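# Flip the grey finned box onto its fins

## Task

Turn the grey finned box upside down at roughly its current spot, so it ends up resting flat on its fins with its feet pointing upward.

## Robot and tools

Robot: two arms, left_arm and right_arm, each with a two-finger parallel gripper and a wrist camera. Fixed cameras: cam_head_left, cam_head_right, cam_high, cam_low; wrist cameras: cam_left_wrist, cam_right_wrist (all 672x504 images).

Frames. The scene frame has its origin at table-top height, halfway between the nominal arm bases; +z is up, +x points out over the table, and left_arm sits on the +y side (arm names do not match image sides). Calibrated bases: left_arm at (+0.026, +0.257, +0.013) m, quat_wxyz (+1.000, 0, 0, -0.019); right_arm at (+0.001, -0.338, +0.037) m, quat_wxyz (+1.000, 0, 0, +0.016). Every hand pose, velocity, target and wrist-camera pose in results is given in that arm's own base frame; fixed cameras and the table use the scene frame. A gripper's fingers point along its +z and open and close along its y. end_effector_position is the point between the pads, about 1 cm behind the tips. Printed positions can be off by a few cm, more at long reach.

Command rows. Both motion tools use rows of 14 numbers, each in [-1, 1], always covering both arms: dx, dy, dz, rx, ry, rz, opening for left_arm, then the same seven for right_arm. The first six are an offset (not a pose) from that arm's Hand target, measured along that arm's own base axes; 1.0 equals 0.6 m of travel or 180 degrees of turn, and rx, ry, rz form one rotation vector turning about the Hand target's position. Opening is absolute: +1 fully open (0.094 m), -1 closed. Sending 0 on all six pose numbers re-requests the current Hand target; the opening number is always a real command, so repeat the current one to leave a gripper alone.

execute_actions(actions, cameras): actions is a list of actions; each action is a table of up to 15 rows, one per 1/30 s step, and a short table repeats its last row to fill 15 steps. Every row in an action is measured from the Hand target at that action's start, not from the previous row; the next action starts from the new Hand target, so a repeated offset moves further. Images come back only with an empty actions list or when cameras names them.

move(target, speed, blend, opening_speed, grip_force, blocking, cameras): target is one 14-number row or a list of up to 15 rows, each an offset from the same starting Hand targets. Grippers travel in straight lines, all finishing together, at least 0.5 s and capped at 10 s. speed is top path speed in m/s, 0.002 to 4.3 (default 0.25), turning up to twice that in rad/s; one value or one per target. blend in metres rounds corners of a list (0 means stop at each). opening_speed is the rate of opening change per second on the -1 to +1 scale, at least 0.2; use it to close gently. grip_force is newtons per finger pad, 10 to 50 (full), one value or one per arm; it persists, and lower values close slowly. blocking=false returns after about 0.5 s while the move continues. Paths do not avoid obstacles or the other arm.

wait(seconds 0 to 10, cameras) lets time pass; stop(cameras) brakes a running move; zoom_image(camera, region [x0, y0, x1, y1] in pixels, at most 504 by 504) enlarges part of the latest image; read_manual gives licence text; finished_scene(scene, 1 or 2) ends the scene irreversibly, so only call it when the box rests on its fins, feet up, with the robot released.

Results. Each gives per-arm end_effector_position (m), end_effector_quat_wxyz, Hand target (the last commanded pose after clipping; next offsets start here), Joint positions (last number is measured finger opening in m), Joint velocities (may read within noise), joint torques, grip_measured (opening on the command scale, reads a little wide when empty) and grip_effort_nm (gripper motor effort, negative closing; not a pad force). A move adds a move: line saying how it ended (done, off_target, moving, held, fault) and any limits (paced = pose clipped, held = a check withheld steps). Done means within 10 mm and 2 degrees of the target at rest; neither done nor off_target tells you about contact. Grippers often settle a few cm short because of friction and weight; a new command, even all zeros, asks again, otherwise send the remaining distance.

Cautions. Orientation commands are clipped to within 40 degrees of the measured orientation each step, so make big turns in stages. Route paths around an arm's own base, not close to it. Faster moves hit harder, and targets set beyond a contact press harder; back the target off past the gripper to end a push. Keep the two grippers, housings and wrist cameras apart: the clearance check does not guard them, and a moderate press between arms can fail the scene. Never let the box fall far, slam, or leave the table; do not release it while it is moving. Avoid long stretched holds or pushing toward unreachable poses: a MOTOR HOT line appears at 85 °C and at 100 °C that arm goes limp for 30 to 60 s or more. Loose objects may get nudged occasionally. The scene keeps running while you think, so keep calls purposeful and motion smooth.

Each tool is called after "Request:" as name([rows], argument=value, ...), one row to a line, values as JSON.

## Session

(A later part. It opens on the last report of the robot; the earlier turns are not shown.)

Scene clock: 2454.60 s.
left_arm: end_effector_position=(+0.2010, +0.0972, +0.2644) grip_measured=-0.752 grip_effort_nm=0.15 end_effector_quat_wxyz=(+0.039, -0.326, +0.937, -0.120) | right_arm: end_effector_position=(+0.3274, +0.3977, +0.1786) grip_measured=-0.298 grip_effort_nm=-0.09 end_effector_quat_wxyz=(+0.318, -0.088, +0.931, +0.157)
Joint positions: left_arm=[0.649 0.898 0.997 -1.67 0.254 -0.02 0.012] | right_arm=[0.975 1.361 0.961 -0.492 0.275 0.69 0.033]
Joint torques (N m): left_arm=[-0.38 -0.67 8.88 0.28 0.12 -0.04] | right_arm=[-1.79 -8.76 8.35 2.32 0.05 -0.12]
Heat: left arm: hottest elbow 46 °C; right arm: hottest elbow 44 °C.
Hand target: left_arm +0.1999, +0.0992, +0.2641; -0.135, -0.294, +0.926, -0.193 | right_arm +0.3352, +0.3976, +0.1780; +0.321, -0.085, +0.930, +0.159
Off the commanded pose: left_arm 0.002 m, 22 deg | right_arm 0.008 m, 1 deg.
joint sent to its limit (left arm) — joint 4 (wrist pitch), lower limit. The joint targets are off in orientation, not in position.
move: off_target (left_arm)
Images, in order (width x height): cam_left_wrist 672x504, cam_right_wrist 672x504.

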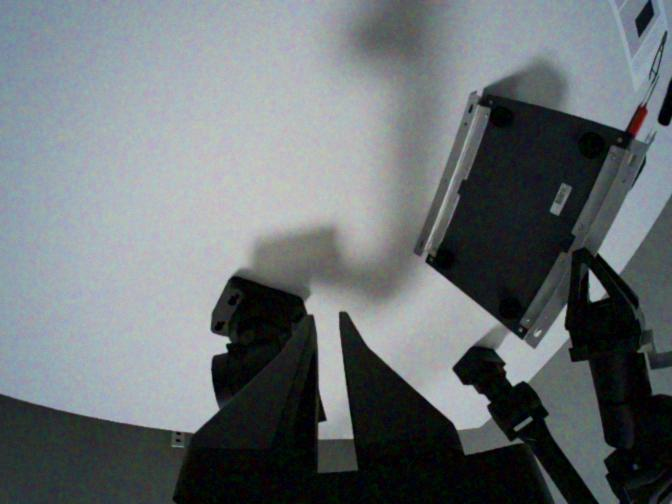

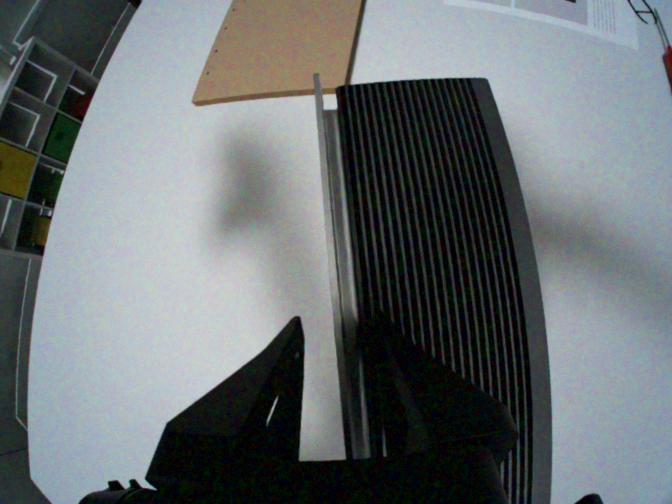

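Request:
move(target=[0,0,0,0,0,0,-0.75, 0.0,0.0,0.0,0,0,0,-1], opening_speed=0.4, cameras=["cam_right_wrist","cam_left_wrist","cam_high"])

Request:
zoom_image(camera="cam_right_wrist", region=[200, 160, 480, 420])

Scene clock: 2465.60 s.
left_arm: end_effector_position=(+0.2010, +0.0972, +0.2644) grip_measured=-0.752 grip_effort_nm=0.15 end_effector_quat_wxyz=(+0.039, -0.326, +0.937, -0.120) | right_arm: end_effector_position=(+0.3296, +0.3947, +0.1774) grip_measured=-0.815 grip_effort_nm=-1.04 end_effector_quat_wxyz=(+0.321, -0.097, +0.930, +0.150)
Joint positions: left_arm=[0.649 0.898 0.997 -1.67 0.254 -0.02 0.012] | right_arm=[0.969 1.361 0.959 -0.492 0.278 0.662 0.009]
Joint torques (N m): left_arm=[-0.32 -0.62 8.88 0.29 0.12 -0.03] | right_arm=[-1.73 -8.41 8.64 2.32 -0.16 0.13]
Heat: left arm: hottest elbow 46 °C; right arm: hottest elbow 44 °C.
Hand target: left_arm +0.1999, +0.0992, +0.2641; -0.135, -0.294, +0.926, -0.193 | right_arm +0.3353, +0.3975, +0.1780; +0.321, -0.085, +0.930, +0.159
Off the commanded pose: left_arm 0.002 m, 22 deg | right_arm 0.006 m, 2 deg.
joint sent to its limit (left arm) — joint 4 (wrist pitch), lower limit. The joint targets are off in orientation, not in position.
move: off_target (left_arm)
Images, in order (width x height): cam_high 672x504, cam_left_wrist 672x504, cam_right_wrist 672x504.

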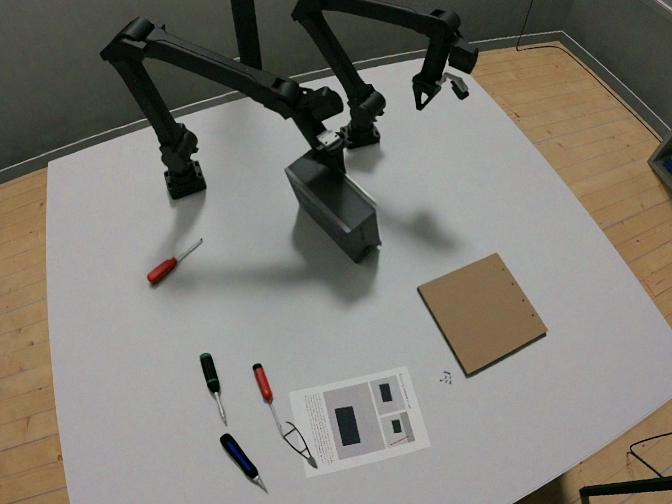

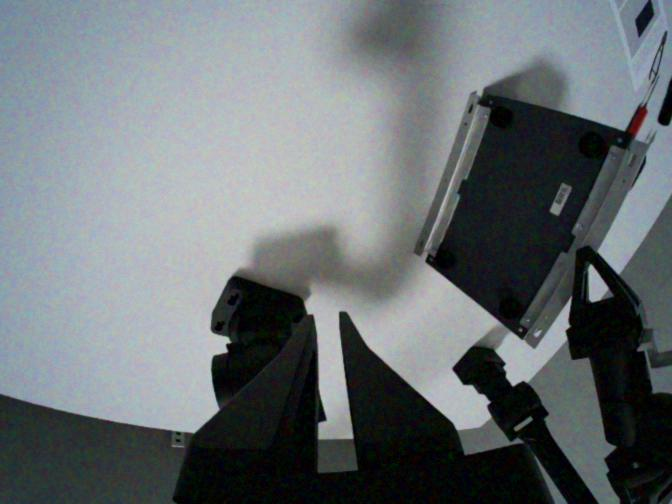

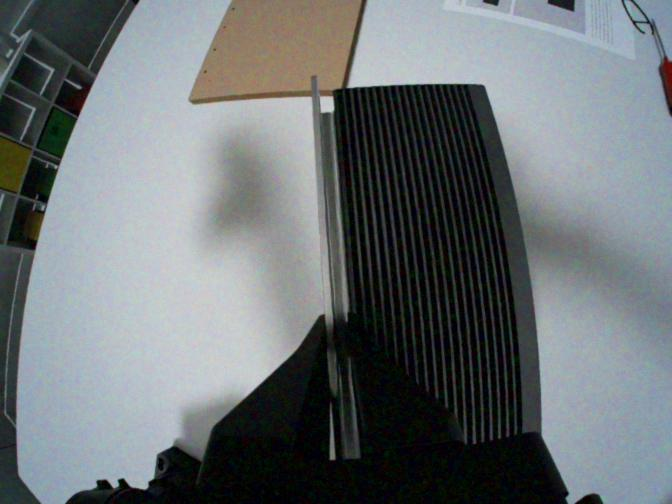

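Scaled by 1.800 from the camera's 672x504 image, which has a finer 960x720 frame.

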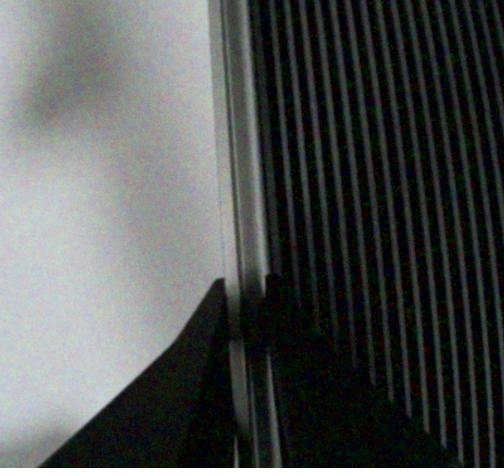

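Request:
move(target=[0,0,0,0,0,0,-0.75, 0.0,0.0,0.0,0,0,0,-0.5], opening_speed=0.6)

Request:
move(target=[0,0,0,0,0,0,-0.75, -0.002,0.003,0.02,0,0,0,-0.5], speed=0.05, cameras=["cam_right_wrist","cam_left_wrist"])

Request:
zoom_image(camera="cam_right_wrist", region=[200, 160, 480, 420])

Request:
zoom_image(camera="cam_left_wrist", region=[450, 80, 672, 360])

Scene clock: 2480.07 s.
left_arm: end_effector_position=(+0.2010, +0.0972, +0.2644) grip_measured=-0.752 grip_effort_nm=0.15 end_effector_quat_wxyz=(+0.039, -0.326, +0.937, -0.120) | right_arm: end_effector_position=(+0.3296, +0.3958, +0.1779) grip_measured=-0.502 grip_effort_nm=0.08 end_effector_quat_wxyz=(+0.320, -0.093, +0.930, +0.154)
Joint positions: left_arm=[0.649 0.898 0.997 -1.67 0.254 -0.02 0.012] | right_arm=[0.969 1.361 0.959 -0.487 0.274 0.672 0.023]
Joint torques (N m): left_arm=[-0.32 -0.62 8.87 0.29 0.12 -0.04] | right_arm=[-0.97 -8.82 8.61 2.14 0.03 0.04]
Heat: left arm: hottest elbow 46 °C; right arm: hottest elbow 44 °C.
Hand target: left_arm +0.1999, +0.0992, +0.2641; -0.135, -0.294, +0.926, -0.193 | right_arm +0.3353, +0.3975, +0.1780; +0.321, -0.085, +0.930, +0.159
Off the commanded pose: left_arm 0.002 m, 22 deg | right_arm 0.006 m, 1 deg.
joint sent to its limit (left arm) — joint 4 (wrist pitch), lower limit. The joint targets are off in orientation, not in position.
move: off_target (left_arm)

Scene clock: 2480.93 s.
left_arm: end_effector_position=(+0.2010, +0.0972, +0.2644) grip_measured=-0.752 grip_effort_nm=0.15 end_effector_quat_wxyz=(+0.039, -0.326, +0.937, -0.120) | right_arm: end_effector_position=(+0.3288, +0.3945, +0.1773) grip_measured=-0.502 grip_effort_nm=0.08 end_effector_quat_wxyz=(+0.318, -0.092, +0.931, +0.152)
Joint positions: left_arm=[0.649 0.898 0.997 -1.67 0.254 -0.02 0.012] | right_arm=[0.969 1.359 0.959 -0.495 0.275 0.674 0.023]
Joint torques (N m): left_arm=[-0.15 -0.67 8.9 0.28 0.12 -0.03] | right_arm=[-0.56 -9.93 10.19 0.81 0.16 0.05]
Heat: left arm: hottest elbow 46 °C; right arm: hottest elbow 44 °C.
Hand target: left_arm +0.1999, +0.0992, +0.2641; -0.135, -0.294, +0.926, -0.193 | right_arm +0.3341, +0.3993, +0.1901; +0.321, -0.085, +0.930, +0.158
Off the commanded pose: left_arm 0.002 m, 22 deg | right_arm 0.015 m, 1 deg.
joint sent to its limit (left arm) — joint 4 (wrist pitch), lower limit. The joint targets are off in orientation, not in position.
move: off_target (left_arm, right_arm)
Images, in order (width x height): cam_left_wrist 672x504, cam_right_wrist 672x504.

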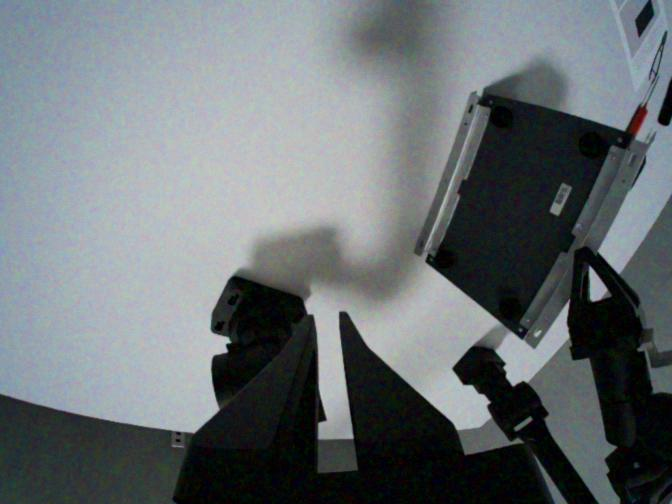

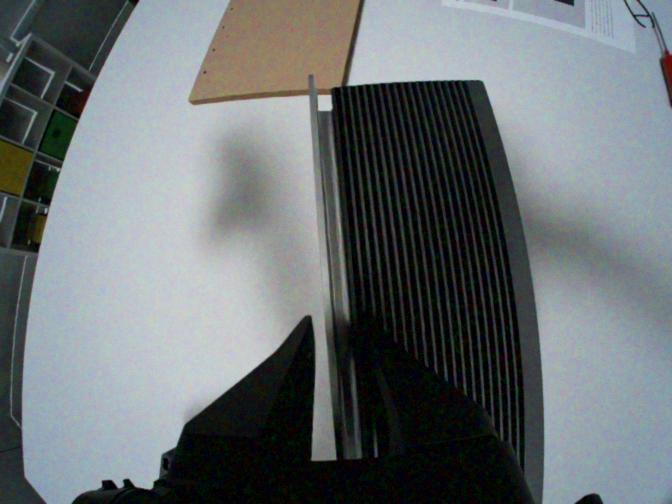

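Scaled by 1.800 from the camera's 672x504 image, which has a finer 960x720 frame.

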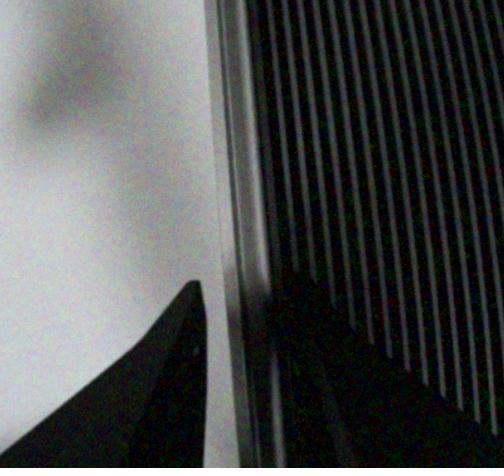

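Scaled by 1.800 from the camera's 672x504 image, which has a finer 960x720 frame.

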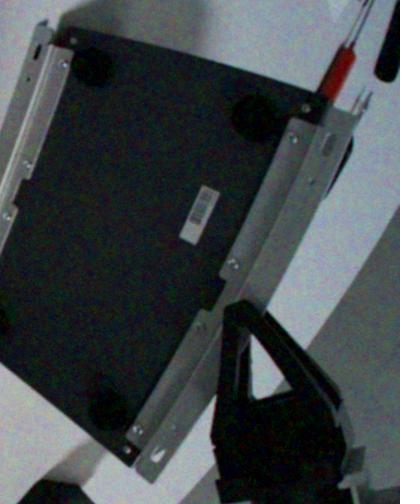

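Request:
move(target=[0,0,0,0,0,0,-0.75, 0.0,0.0,0.013,0,0,0,-0.5], speed=0.05)

Request:
move(target=[0,0,0,0,0,0,-0.75, 0.0,0.0,0.004,0,0,0,-0.5], speed=0.05, cameras=["cam_left_wrist"])

Request:
zoom_image(camera="cam_left_wrist", region=[450, 80, 672, 360])

Scene clock: 2488.30 s.
left_arm: end_effector_position=(+0.2010, +0.0972, +0.2644) grip_measured=-0.752 grip_effort_nm=0.15 end_effector_quat_wxyz=(+0.039, -0.326, +0.937, -0.120) | right_arm: end_effector_position=(+0.3268, +0.3916, +0.1766) grip_measured=-0.502 grip_effort_nm=0.08 end_effector_quat_wxyz=(+0.312, -0.094, +0.934, +0.146)
Joint positions: left_arm=[0.649 0.898 0.997 -1.67 0.254 -0.02 0.012] | right_arm=[0.969 1.357 0.962 -0.519 0.275 0.675 0.023]
Joint torques (N m): left_arm=[-0.26 -0.73 8.88 0.24 0.12 -0.03] | right_arm=[-0.56 -10.87 10.8 1.13 0.15 0.07]
Heat: left arm: hottest elbow 46 °C; right arm: hottest elbow 44 °C.
Hand target: left_arm +0.1999, +0.0992, +0.2641; -0.135, -0.294, +0.926, -0.193 | right_arm +0.3341, +0.3994, +0.1979; +0.321, -0.085, +0.930, +0.158
Off the commanded pose: left_arm 0.002 m, 22 deg | right_arm 0.024 m, 2 deg.
joint sent to its limit (left arm) — joint 4 (wrist pitch), lower limit. The joint targets are off in orientation, not in position.
move: off_target (left_arm, right_arm)

Scene clock: 2489.10 s.
left_arm: end_effector_position=(+0.2010, +0.0972, +0.2644) grip_measured=-0.752 grip_effort_nm=0.15 end_effector_quat_wxyz=(+0.039, -0.326, +0.937, -0.120) | right_arm: end_effector_position=(+0.3260, +0.3904, +0.1766) grip_measured=-0.502 grip_effort_nm=0.08 end_effector_quat_wxyz=(+0.310, -0.094, +0.935, +0.144)
Joint positions: left_arm=[0.649 0.898 0.997 -1.67 0.254 -0.02 0.012] | right_arm=[0.969 1.355 0.963 -0.528 0.275 0.675 0.023]
Joint torques (N m): left_arm=[-0.26 -0.73 8.88 0.29 0.13 -0.04] | right_arm=[-0.44 -9.99 11.47 1.11 0.11 0.02]
Heat: left arm: hottest elbow 46 °C; right arm: hottest elbow 44 °C.
Hand target: left_arm +0.1999, +0.0992, +0.2641; -0.135, -0.294, +0.926, -0.193 | right_arm +0.3341, +0.3993, +0.2002; +0.321, -0.085, +0.930, +0.158
Off the commanded pose: left_arm 0.002 m, 22 deg | right_arm 0.027 m, 2 deg.
joint sent to its limit (left arm) — joint 4 (wrist pitch), lower limit. The joint targets are off in orientation, not in position.
move: off_target (left_arm, right_arm)
Images, in order (width x height): cam_left_wrist 672x504.

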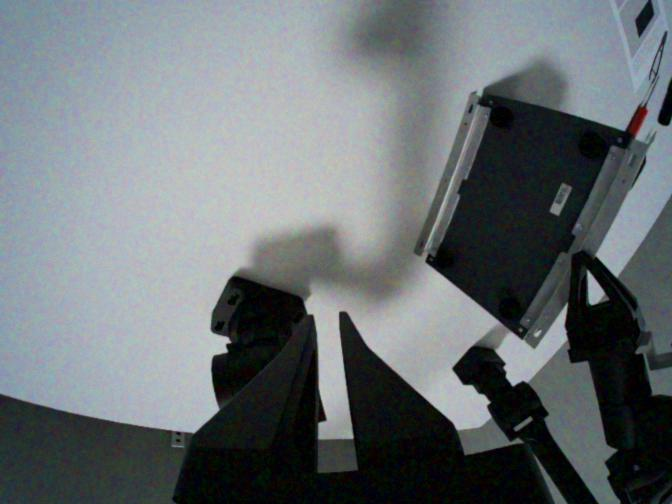

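Scaled by 1.800 from the camera's 672x504 image, which has a finer 960x720 frame.

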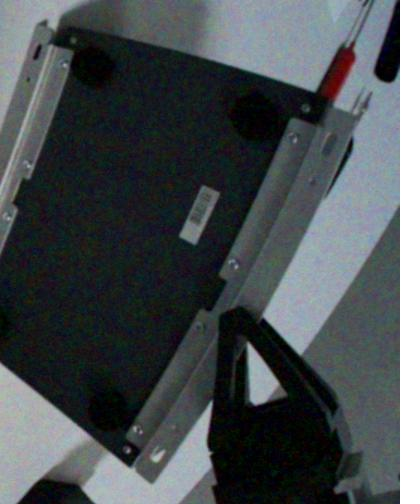

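Request:
move(target=[0,0,0,0,0,0,-0.75, 0.0,0.003,0.02,0,0,0,-0.5], speed=0.05, cameras=["cam_left_wrist","cam_right_wrist"])

Request:
zoom_image(camera="cam_left_wrist", region=[450, 80, 672, 360])

Request:
zoom_image(camera="cam_right_wrist", region=[200, 160, 480, 420])

Scene clock: 2496.17 s.
left_arm: end_effector_position=(+0.2010, +0.0972, +0.2644) grip_measured=-0.752 grip_effort_nm=0.15 end_effector_quat_wxyz=(+0.039, -0.326, +0.937, -0.120) | right_arm: end_effector_position=(+0.3253, +0.3894, +0.1824) grip_measured=-0.502 grip_effort_nm=0.08 end_effector_quat_wxyz=(+0.306, -0.094, +0.937, +0.138)
Joint positions: left_arm=[0.649 0.898 0.997 -1.67 0.254 -0.02 0.012] | right_arm=[0.969 1.351 0.982 -0.566 0.275 0.678 0.023]
Joint torques (N m): left_arm=[-0.32 -0.67 8.88 0.29 0.11 -0.03] | right_arm=[-0.73 -10.87 11.92 1.35 0.23 -0.02]
Heat: left arm: hottest elbow 46 °C; right arm: hottest elbow 44 °C.
Hand target: left_arm +0.1999, +0.0992, +0.2641; -0.135, -0.294, +0.926, -0.193 | right_arm +0.3341, +0.4011, +0.2122; +0.321, -0.085, +0.930, +0.158
Off the commanded pose: left_arm 0.002 m, 22 deg | right_arm 0.033 m, 3 deg.
joint sent to its limit (left arm) — joint 4 (wrist pitch), lower limit. The joint targets are off in orientation, not in position.
move: off_target (left_arm, right_arm)
Images, in order (width x height): cam_left_wrist 672x504, cam_right_wrist 672x504.

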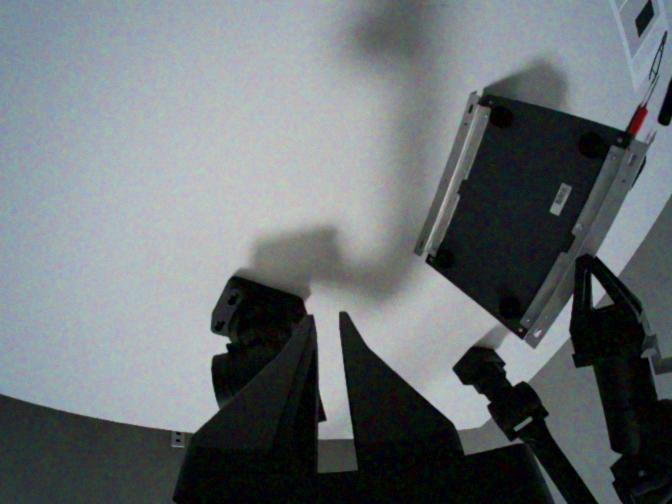

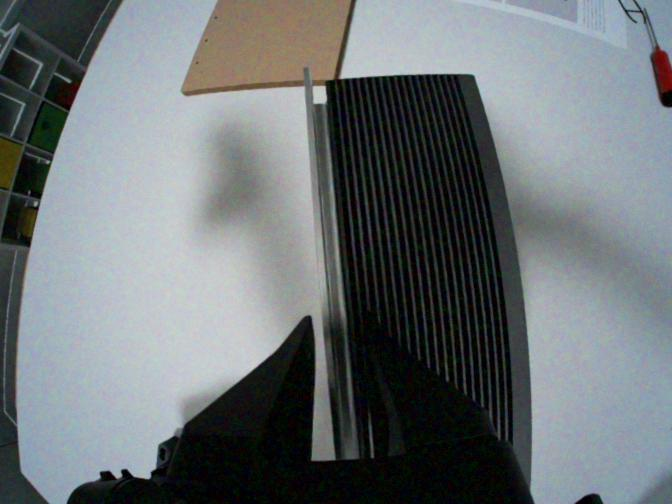

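Scaled by 1.800 from the camera's 672x504 image, which has a finer 960x720 frame.

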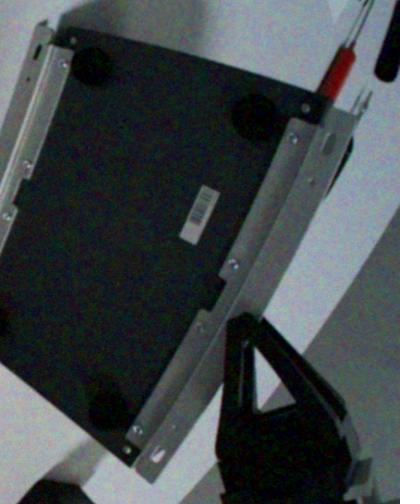

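Scaled by 1.800 from the camera's 672x504 image, which has a finer 960x720 frame.

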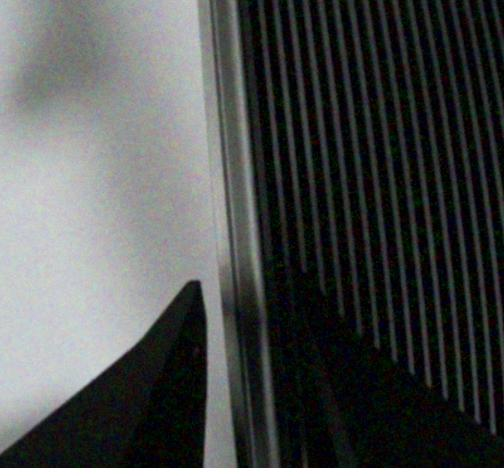

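Request:
move(target=[0,0,0,0,0,0,-0.75, 0.0,0.0,-0.01,0,0,0,-1], opening_speed=0.4, cameras=["cam_right_wrist","cam_left_wrist","cam_high"])

Request:
zoom_image(camera="cam_right_wrist", region=[200, 160, 480, 420])

Request:
zoom_image(camera="cam_left_wrist", region=[450, 80, 672, 360])

Scene clock: 2505.93 s.
left_arm: end_effector_position=(+0.2010, +0.0972, +0.2644) grip_measured=-0.752 grip_effort_nm=0.15 end_effector_quat_wxyz=(+0.039, -0.326, +0.937, -0.120) | right_arm: end_effector_position=(+0.3245, +0.3920, +0.1835) grip_measured=-0.931 grip_effort_nm=-1.00 end_effector_quat_wxyz=(+0.305, -0.097, +0.936, +0.144)
Joint positions: left_arm=[0.649 0.898 0.997 -1.67 0.254 -0.02 0.012] | right_arm=[0.97 1.351 0.983 -0.56 0.265 0.674 0.003]
Joint torques (N m): left_arm=[-0.38 -0.67 8.9 0.29 0.12 -0.03] | right_arm=[-0.91 -10.11 11.08 1.85 0.6 0.11]
Heat: left arm: hottest elbow 46 °C; right arm: hottest elbow 46 °C.
Hand target: left_arm +0.1999, +0.0992, +0.2641; -0.135, -0.294, +0.926, -0.193 | right_arm +0.3340, +0.4011, +0.2062; +0.321, -0.085, +0.930, +0.159
Off the commanded pose: left_arm 0.002 m, 22 deg | right_arm 0.026 m, 3 deg.
joint sent to its limit (left arm) — joint 4 (wrist pitch), lower limit. The joint targets are off in orientation, not in position.
move: off_target (left_arm, right_arm)
Images, in order (width x height): cam_high 672x504, cam_left_wrist 672x504, cam_right_wrist 672x504.

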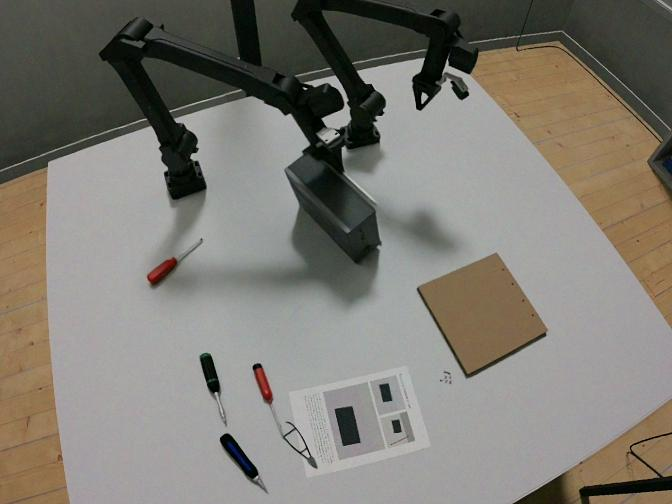

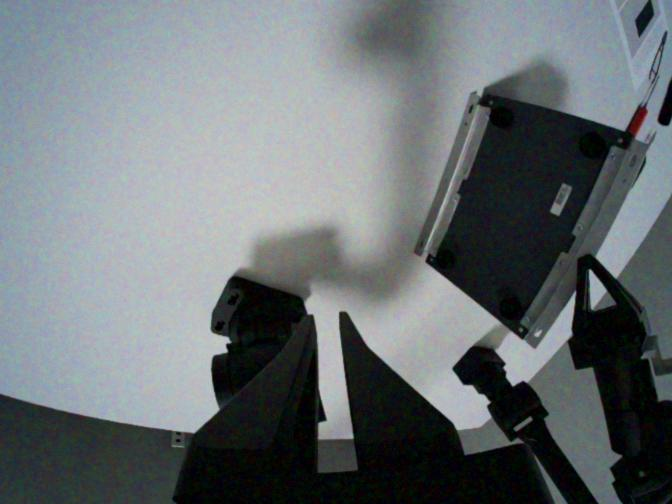

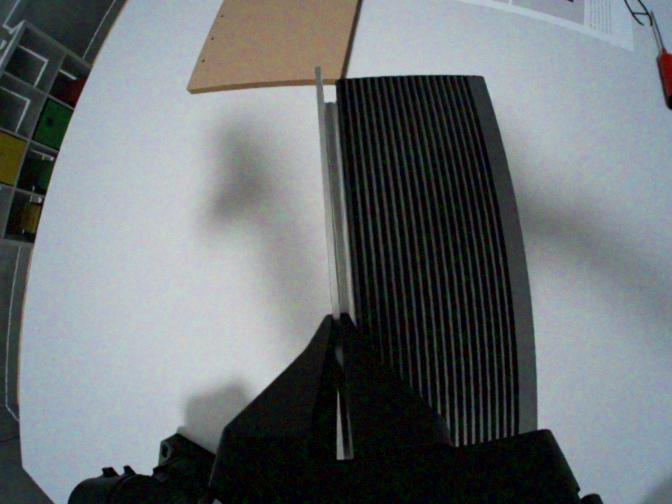

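Scaled by 1.800 from the camera's 672x504 image, which has a finer 960x720 frame.

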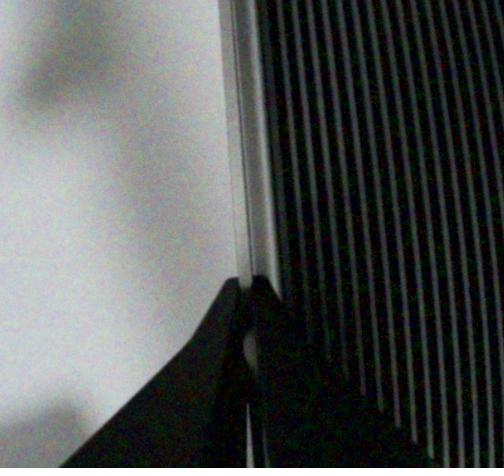

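Scaled by 1.800 from the camera's 672x504 image, which has a finer 960x720 frame.

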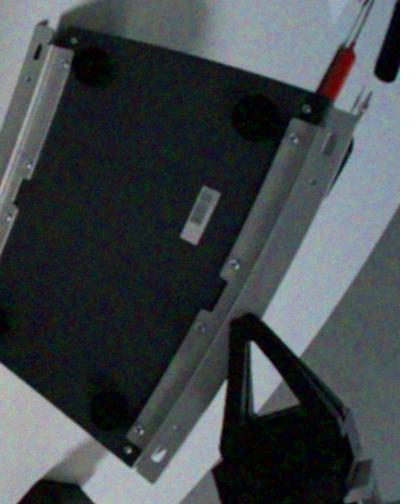

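Request:
move(target=[0,0,0,0,0,0,-0.75, 0.029,-0.1013,0.0062,0.0854,0.0245,0,-1], speed=0.05, cameras=["cam_right_wrist","cam_left_wrist","cam_high","cam_low"])

Scene clock: 2523.03 s.
left_arm: end_effector_position=(+0.2010, +0.0972, +0.2644) grip_measured=-0.752 grip_effort_nm=0.15 end_effector_quat_wxyz=(+0.039, -0.326, +0.937, -0.120) | right_arm: end_effector_position=(+0.3394, +0.3389, +0.1905) grip_measured=-0.932 grip_effort_nm=-1.04 end_effector_quat_wxyz=(+0.277, -0.055, +0.922, +0.263)
Joint positions: left_arm=[0.649 0.898 0.997 -1.67 0.254 -0.02 0.012] | right_arm=[0.774 1.206 0.823 -0.404 -0.032 0.667 0.003]
Joint torques (N m): left_arm=[-0.32 -0.5 8.87 0.29 0.12 -0.03] | right_arm=[-1.55 -7.82 9.37 2.84 -0.32 0.22]
Heat: left arm: hottest elbow 46 °C; right arm: hottest elbow 48 °C.
Hand target: left_arm +0.1999, +0.0992, +0.2641; -0.135, -0.294, +0.926, -0.193 | right_arm +0.3514, +0.3404, +0.2099; +0.294, -0.035, +0.912, +0.285
Off the commanded pose: left_arm 0.002 m, 22 deg | right_arm 0.023 m, 4 deg.
joint sent to its limit (left arm) — joint 4 (wrist pitch), lower limit. The joint targets are off in orientation, not in position.
move: off_target (left_arm, right_arm)
Images, in order (width x height): cam_high 672x504, cam_low 672x504, cam_left_wrist 672x504, cam_right_wrist 672x504.

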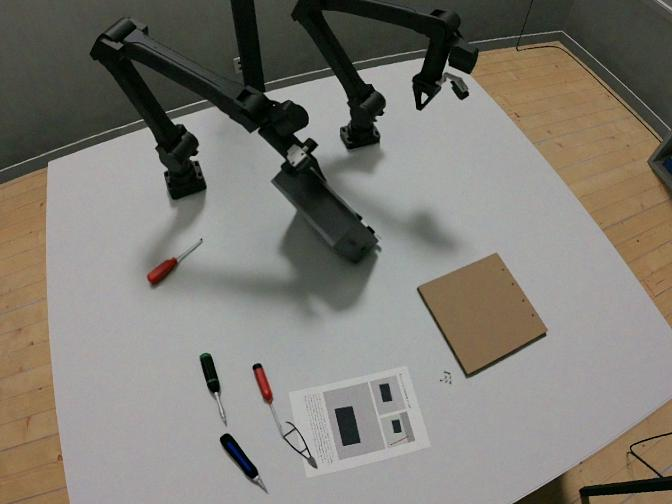

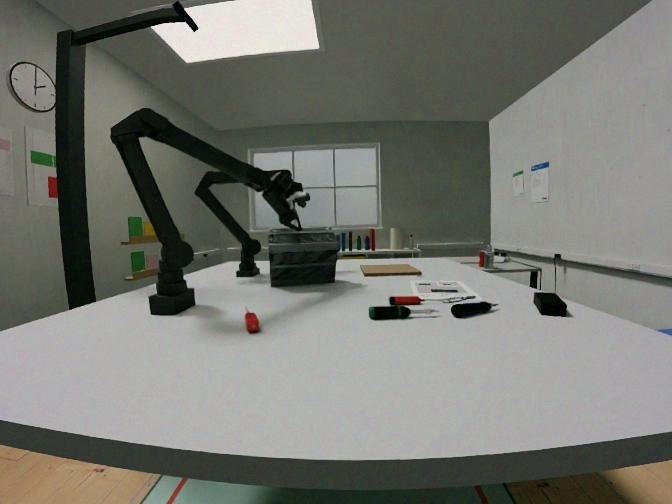

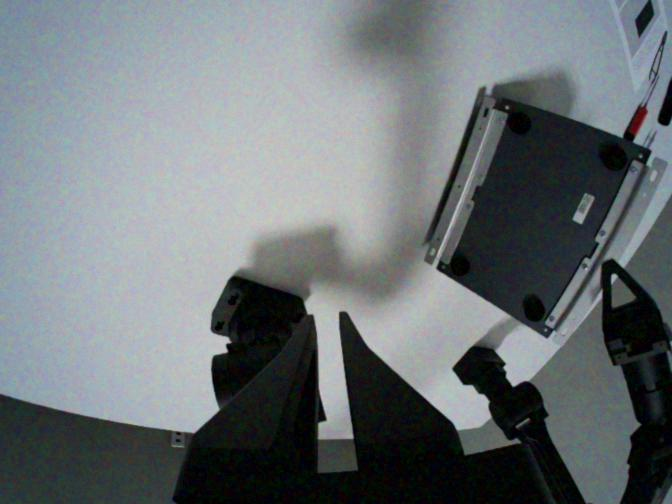

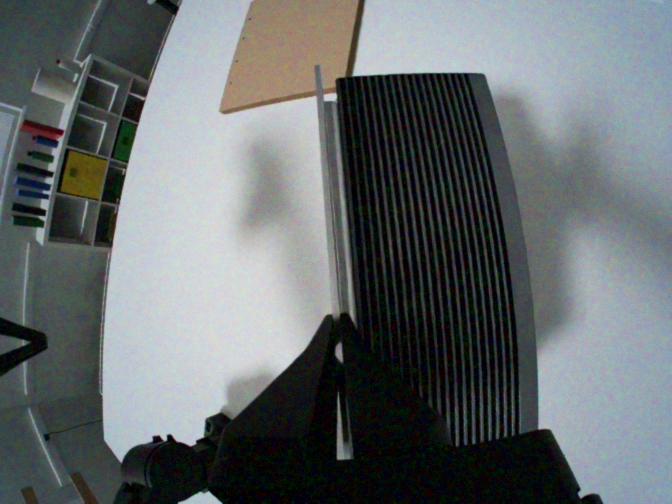

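Request:
move(target=[0,0,0,0,0,0,-0.75, 0.0266,-0.0929,-0.021,0.0801,0.023,0,-1], speed=0.05, cameras=["cam_right_wrist","cam_left_wrist","cam_low"])

Scene clock: 2531.20 s.
left_arm: end_effector_position=(+0.2010, +0.0972, +0.2644) grip_measured=-0.752 grip_effort_nm=0.15 end_effector_quat_wxyz=(+0.039, -0.326, +0.937, -0.120) | right_arm: end_effector_position=(+0.3556, +0.2814, +0.1813) grip_measured=-0.932 grip_effort_nm=-1.04 end_effector_quat_wxyz=(+0.251, -0.007, +0.890, +0.380)
Joint positions: left_arm=[0.649 0.898 0.997 -1.67 0.254 -0.02 0.012] | right_arm=[0.531 1.139 0.668 -0.208 -0.372 0.694 0.003]
Joint torques (N m): left_arm=[-0.38 -0.67 8.85 0.29 0.12 -0.03] | right_arm=[-1.44 -5.54 9.52 3.41 -0.27 0.36]
Heat: left arm: hottest elbow 46 °C; right arm: hottest elbow 47 °C.
Hand target: left_arm +0.1999, +0.0992, +0.2641; -0.135, -0.294, +0.926, -0.193 | right_arm +0.3674, +0.2846, +0.1974; +0.263, +0.012, +0.879, +0.398
Off the commanded pose: left_arm 0.002 m, 22 deg | right_arm 0.020 m, 4 deg.
joint sent to its limit (left arm) — joint 4 (wrist pitch), lower limit. The joint targets are off in orientation, not in position.
move: off_target (left_arm, right_arm)
Images, in order (width x height): cam_low 672x504, cam_left_wrist 672x504, cam_right_wrist 672x504.

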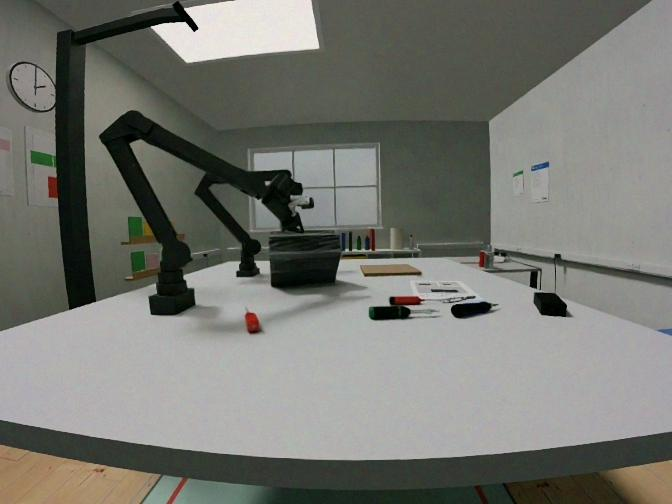

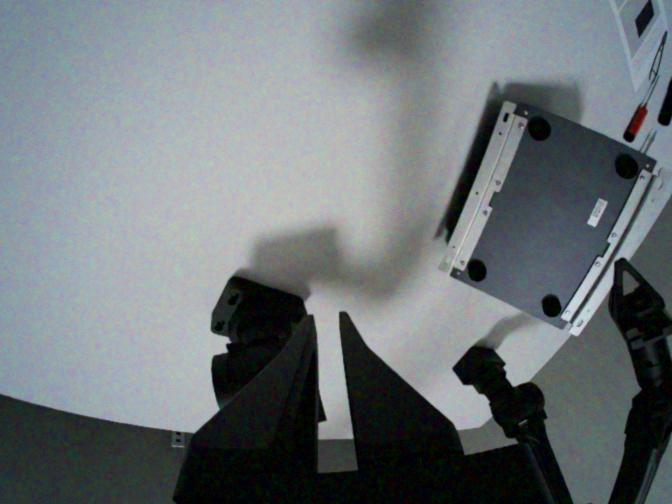

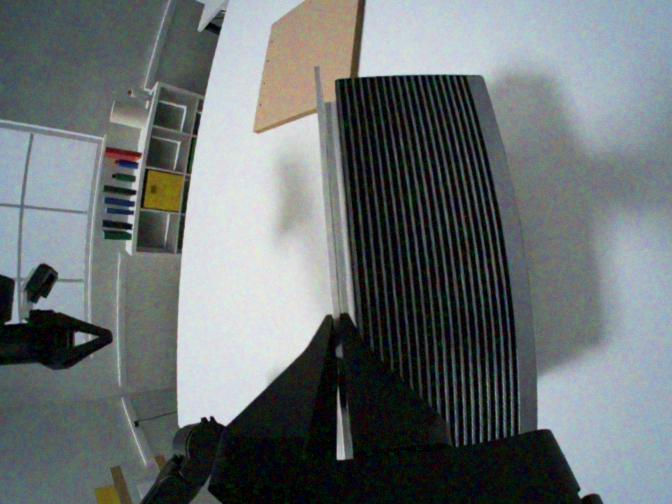

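Request:
move(target=[0,0,0,0,0,0,-0.75, 0.0241,-0.0841,-0.045,0.0801,0.023,0,-1], speed=0.05, cameras=["cam_right_wrist","cam_left_wrist","cam_low"])

Scene clock: 2540.97 s.
left_arm: end_effector_position=(+0.2010, +0.0972, +0.2644) grip_measured=-0.752 grip_effort_nm=0.15 end_effector_quat_wxyz=(+0.039, -0.326, +0.937, -0.120) | right_arm: end_effector_position=(+0.3705, +0.2290, +0.1537) grip_measured=-0.932 grip_effort_nm=-1.04 end_effector_quat_wxyz=(+0.221, +0.051, +0.843, +0.488)
Joint positions: left_arm=[0.649 0.898 0.997 -1.67 0.254 -0.02 0.012] | right_arm=[0.294 1.21 0.531 0.09 -0.699 0.801 0.003]
Joint torques (N m): left_arm=[-0.26 -0.67 8.88 0.31 0.11 -0.03] | right_arm=[-0.85 -5.66 9.14 3 -0.53 0.42]
Heat: left arm: hottest elbow 46 °C; right arm: hottest elbow 47 °C.
Hand target: left_arm +0.1999, +0.0992, +0.2641; -0.135, -0.294, +0.926, -0.193 | right_arm +0.3819, +0.2341, +0.1705; +0.228, +0.060, +0.831, +0.504
Off the commanded pose: left_arm 0.002 m, 22 deg | right_arm 0.021 m, 3 deg.
joint sent to its limit (left arm) — joint 4 (wrist pitch), lower limit. The joint targets are off in orientation, not in position.
move: off_target (left_arm, right_arm)
Images, in order (width x height): cam_low 672x504, cam_left_wrist 672x504, cam_right_wrist 672x504.

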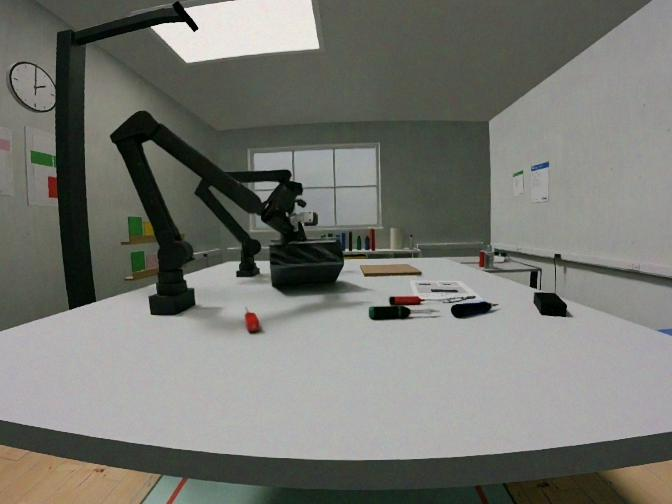

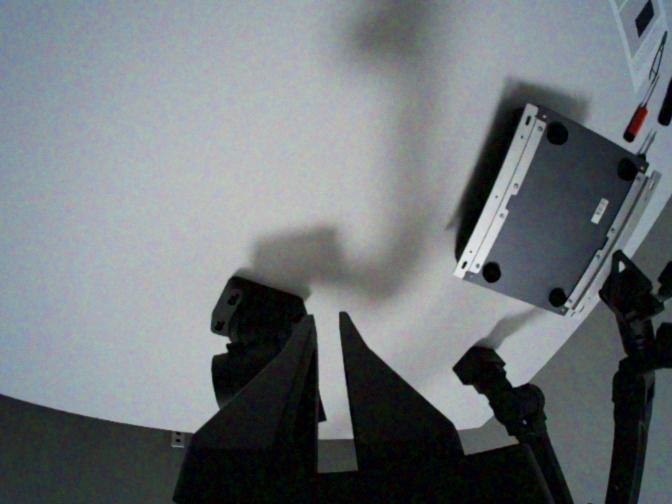

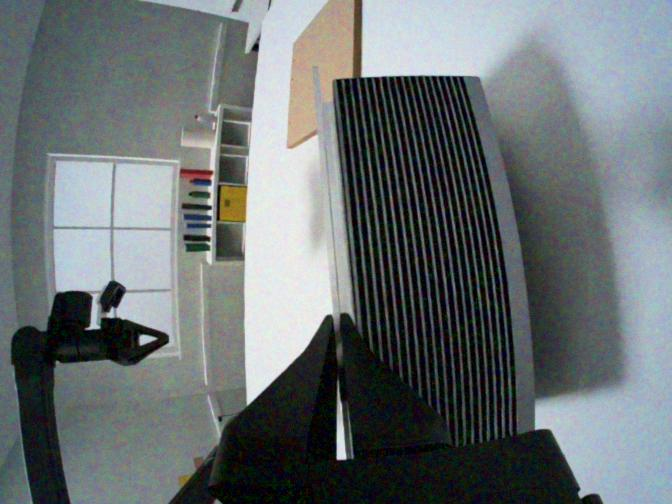

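Request:
move(target=[0,0,0,0,0,0,-0.75, 0.02,-0.07,-0.0662,0.0801,0.023,0,-1], speed=0.05, cameras=["cam_right_wrist","cam_left_wrist","cam_low"])

Scene clock: 2550.90 s.
left_arm: end_effector_position=(+0.2010, +0.0972, +0.2644) grip_measured=-0.752 grip_effort_nm=0.15 end_effector_quat_wxyz=(+0.039, -0.326, +0.937, -0.120) | right_arm: end_effector_position=(+0.3816, +0.1877, +0.1123) grip_measured=-0.928 grip_effort_nm=-1.04 end_effector_quat_wxyz=(+0.184, +0.102, +0.782, +0.586)
Joint positions: left_arm=[0.649 0.898 0.997 -1.67 0.254 -0.02 0.012] | right_arm=[0.113 1.463 0.435 0.577 -0.976 1.014 0.003]
Joint torques (N m): left_arm=[-0.32 -0.73 8.9 0.28 0.12 -0.03] | right_arm=[-0.26 -7.88 7.28 3.02 -0.53 0.52]
Heat: left arm: hottest elbow 46 °C; right arm: hottest elbow 45 °C.
Hand target: left_arm +0.1999, +0.0992, +0.2641; -0.135, -0.294, +0.926, -0.193 | right_arm +0.3939, +0.1921, +0.1307; +0.188, +0.106, +0.769, +0.602
Off the commanded pose: left_arm 0.002 m, 22 deg | right_arm 0.023 m, 2 deg.
joint sent to its limit (left arm) — joint 4 (wrist pitch), lower limit. The joint targets are off in orientation, not in position.
move: off_target (left_arm, right_arm)
Images, in order (width x height): cam_low 672x504, cam_left_wrist 672x504, cam_right_wrist 672x504.

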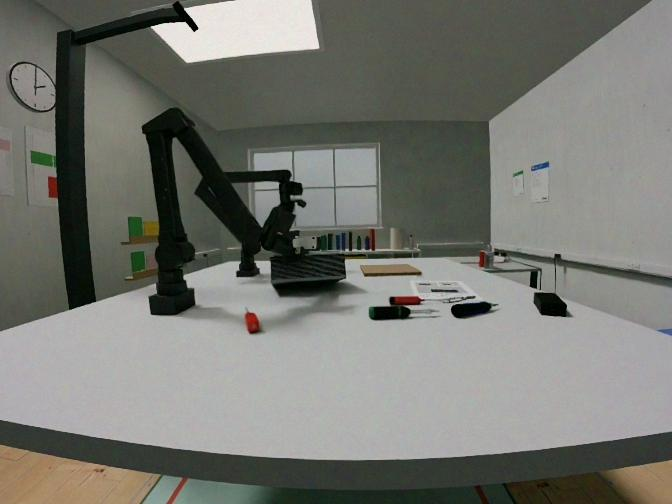

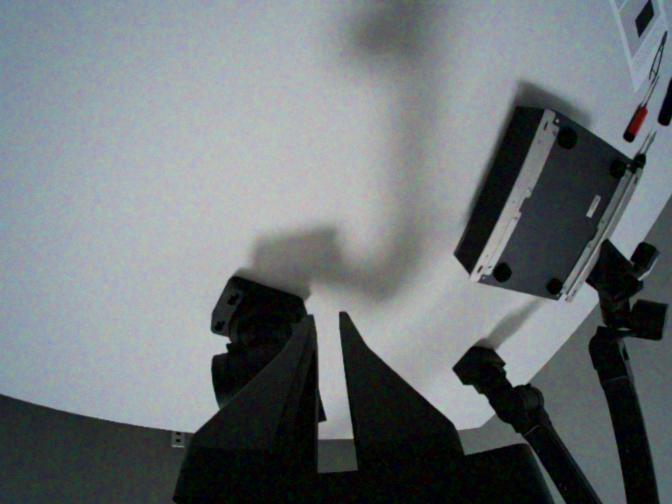

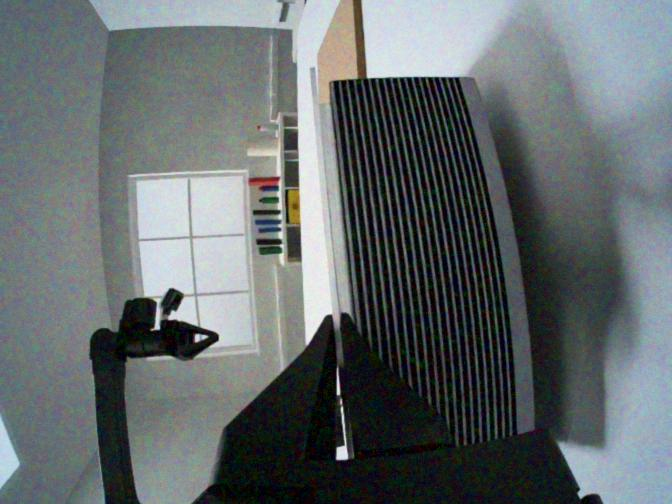

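Request:
move(target=[0,0,0,0,0,0,-0.75, 0.0155,-0.054,-0.075,0.0748,0.0214,0,-1], speed=0.04, cameras=["cam_right_wrist","cam_left_wrist","cam_low"])

Request:
zoom_image(camera="cam_low", region=[240, 220, 380, 310])

Scene clock: 2560.03 s.
left_arm: end_effector_position=(+0.2010, +0.0972, +0.2644) grip_measured=-0.752 grip_effort_nm=0.15 end_effector_quat_wxyz=(+0.039, -0.326, +0.937, -0.120) | right_arm: end_effector_position=(+0.3879, +0.1605, +0.0663) grip_measured=-0.923 grip_effort_nm=-1.04 end_effector_quat_wxyz=(+0.145, +0.147, +0.716, +0.667)
Joint positions: left_arm=[0.649 0.898 0.997 -1.67 0.254 -0.02 0.012] | right_arm=[0.007 1.883 0.421 1.298 -1.141 1.41 0.004]
Joint torques (N m): left_arm=[-0.21 -0.62 8.92 0.29 0.12 -0.03] | right_arm=[-0.79 -11.4 4.42 2.91 -0.48 0.69]
Heat: left arm: hottest elbow 46 °C; right arm: hottest elbow 44 °C.
Hand target: left_arm +0.1999, +0.0992, +0.2641; -0.135, -0.294, +0.926, -0.193 | right_arm +0.4033, +0.1597, +0.0857; +0.149, +0.147, +0.699, +0.684
Off the commanded pose: left_arm 0.002 m, 22 deg | right_arm 0.025 m, 3 deg.
joint sent to its limit (left arm) — joint 4 (wrist pitch), lower limit. The joint targets are off in orientation, not in position.
move: off_target (left_arm, right_arm)
Images, in order (width x height): cam_low 672x504, cam_left_wrist 672x504, cam_right_wrist 672x504.

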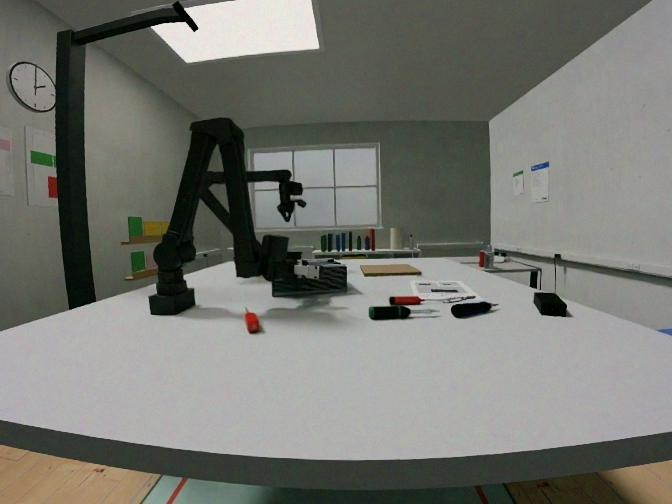

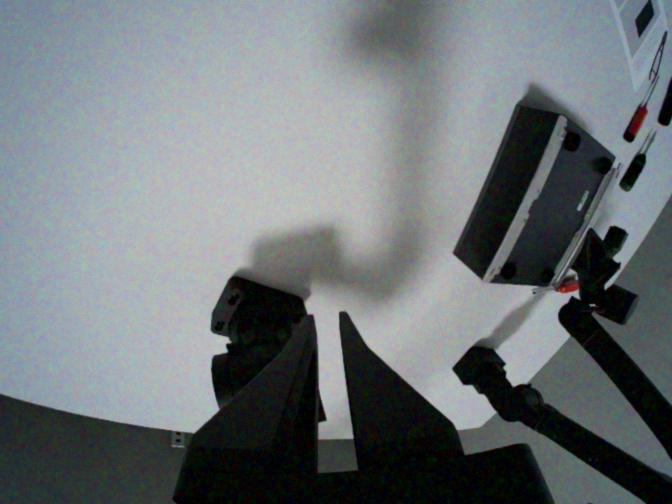

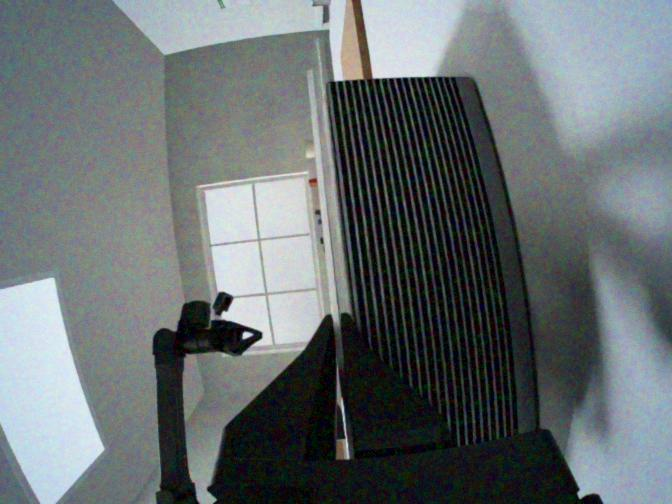

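Scaled by 3.600.

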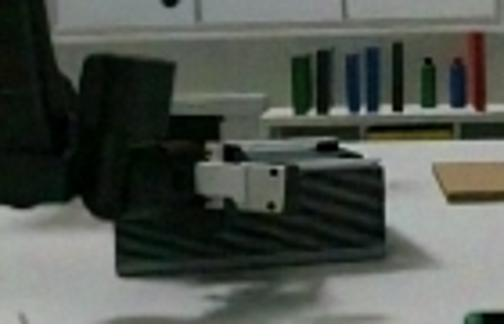

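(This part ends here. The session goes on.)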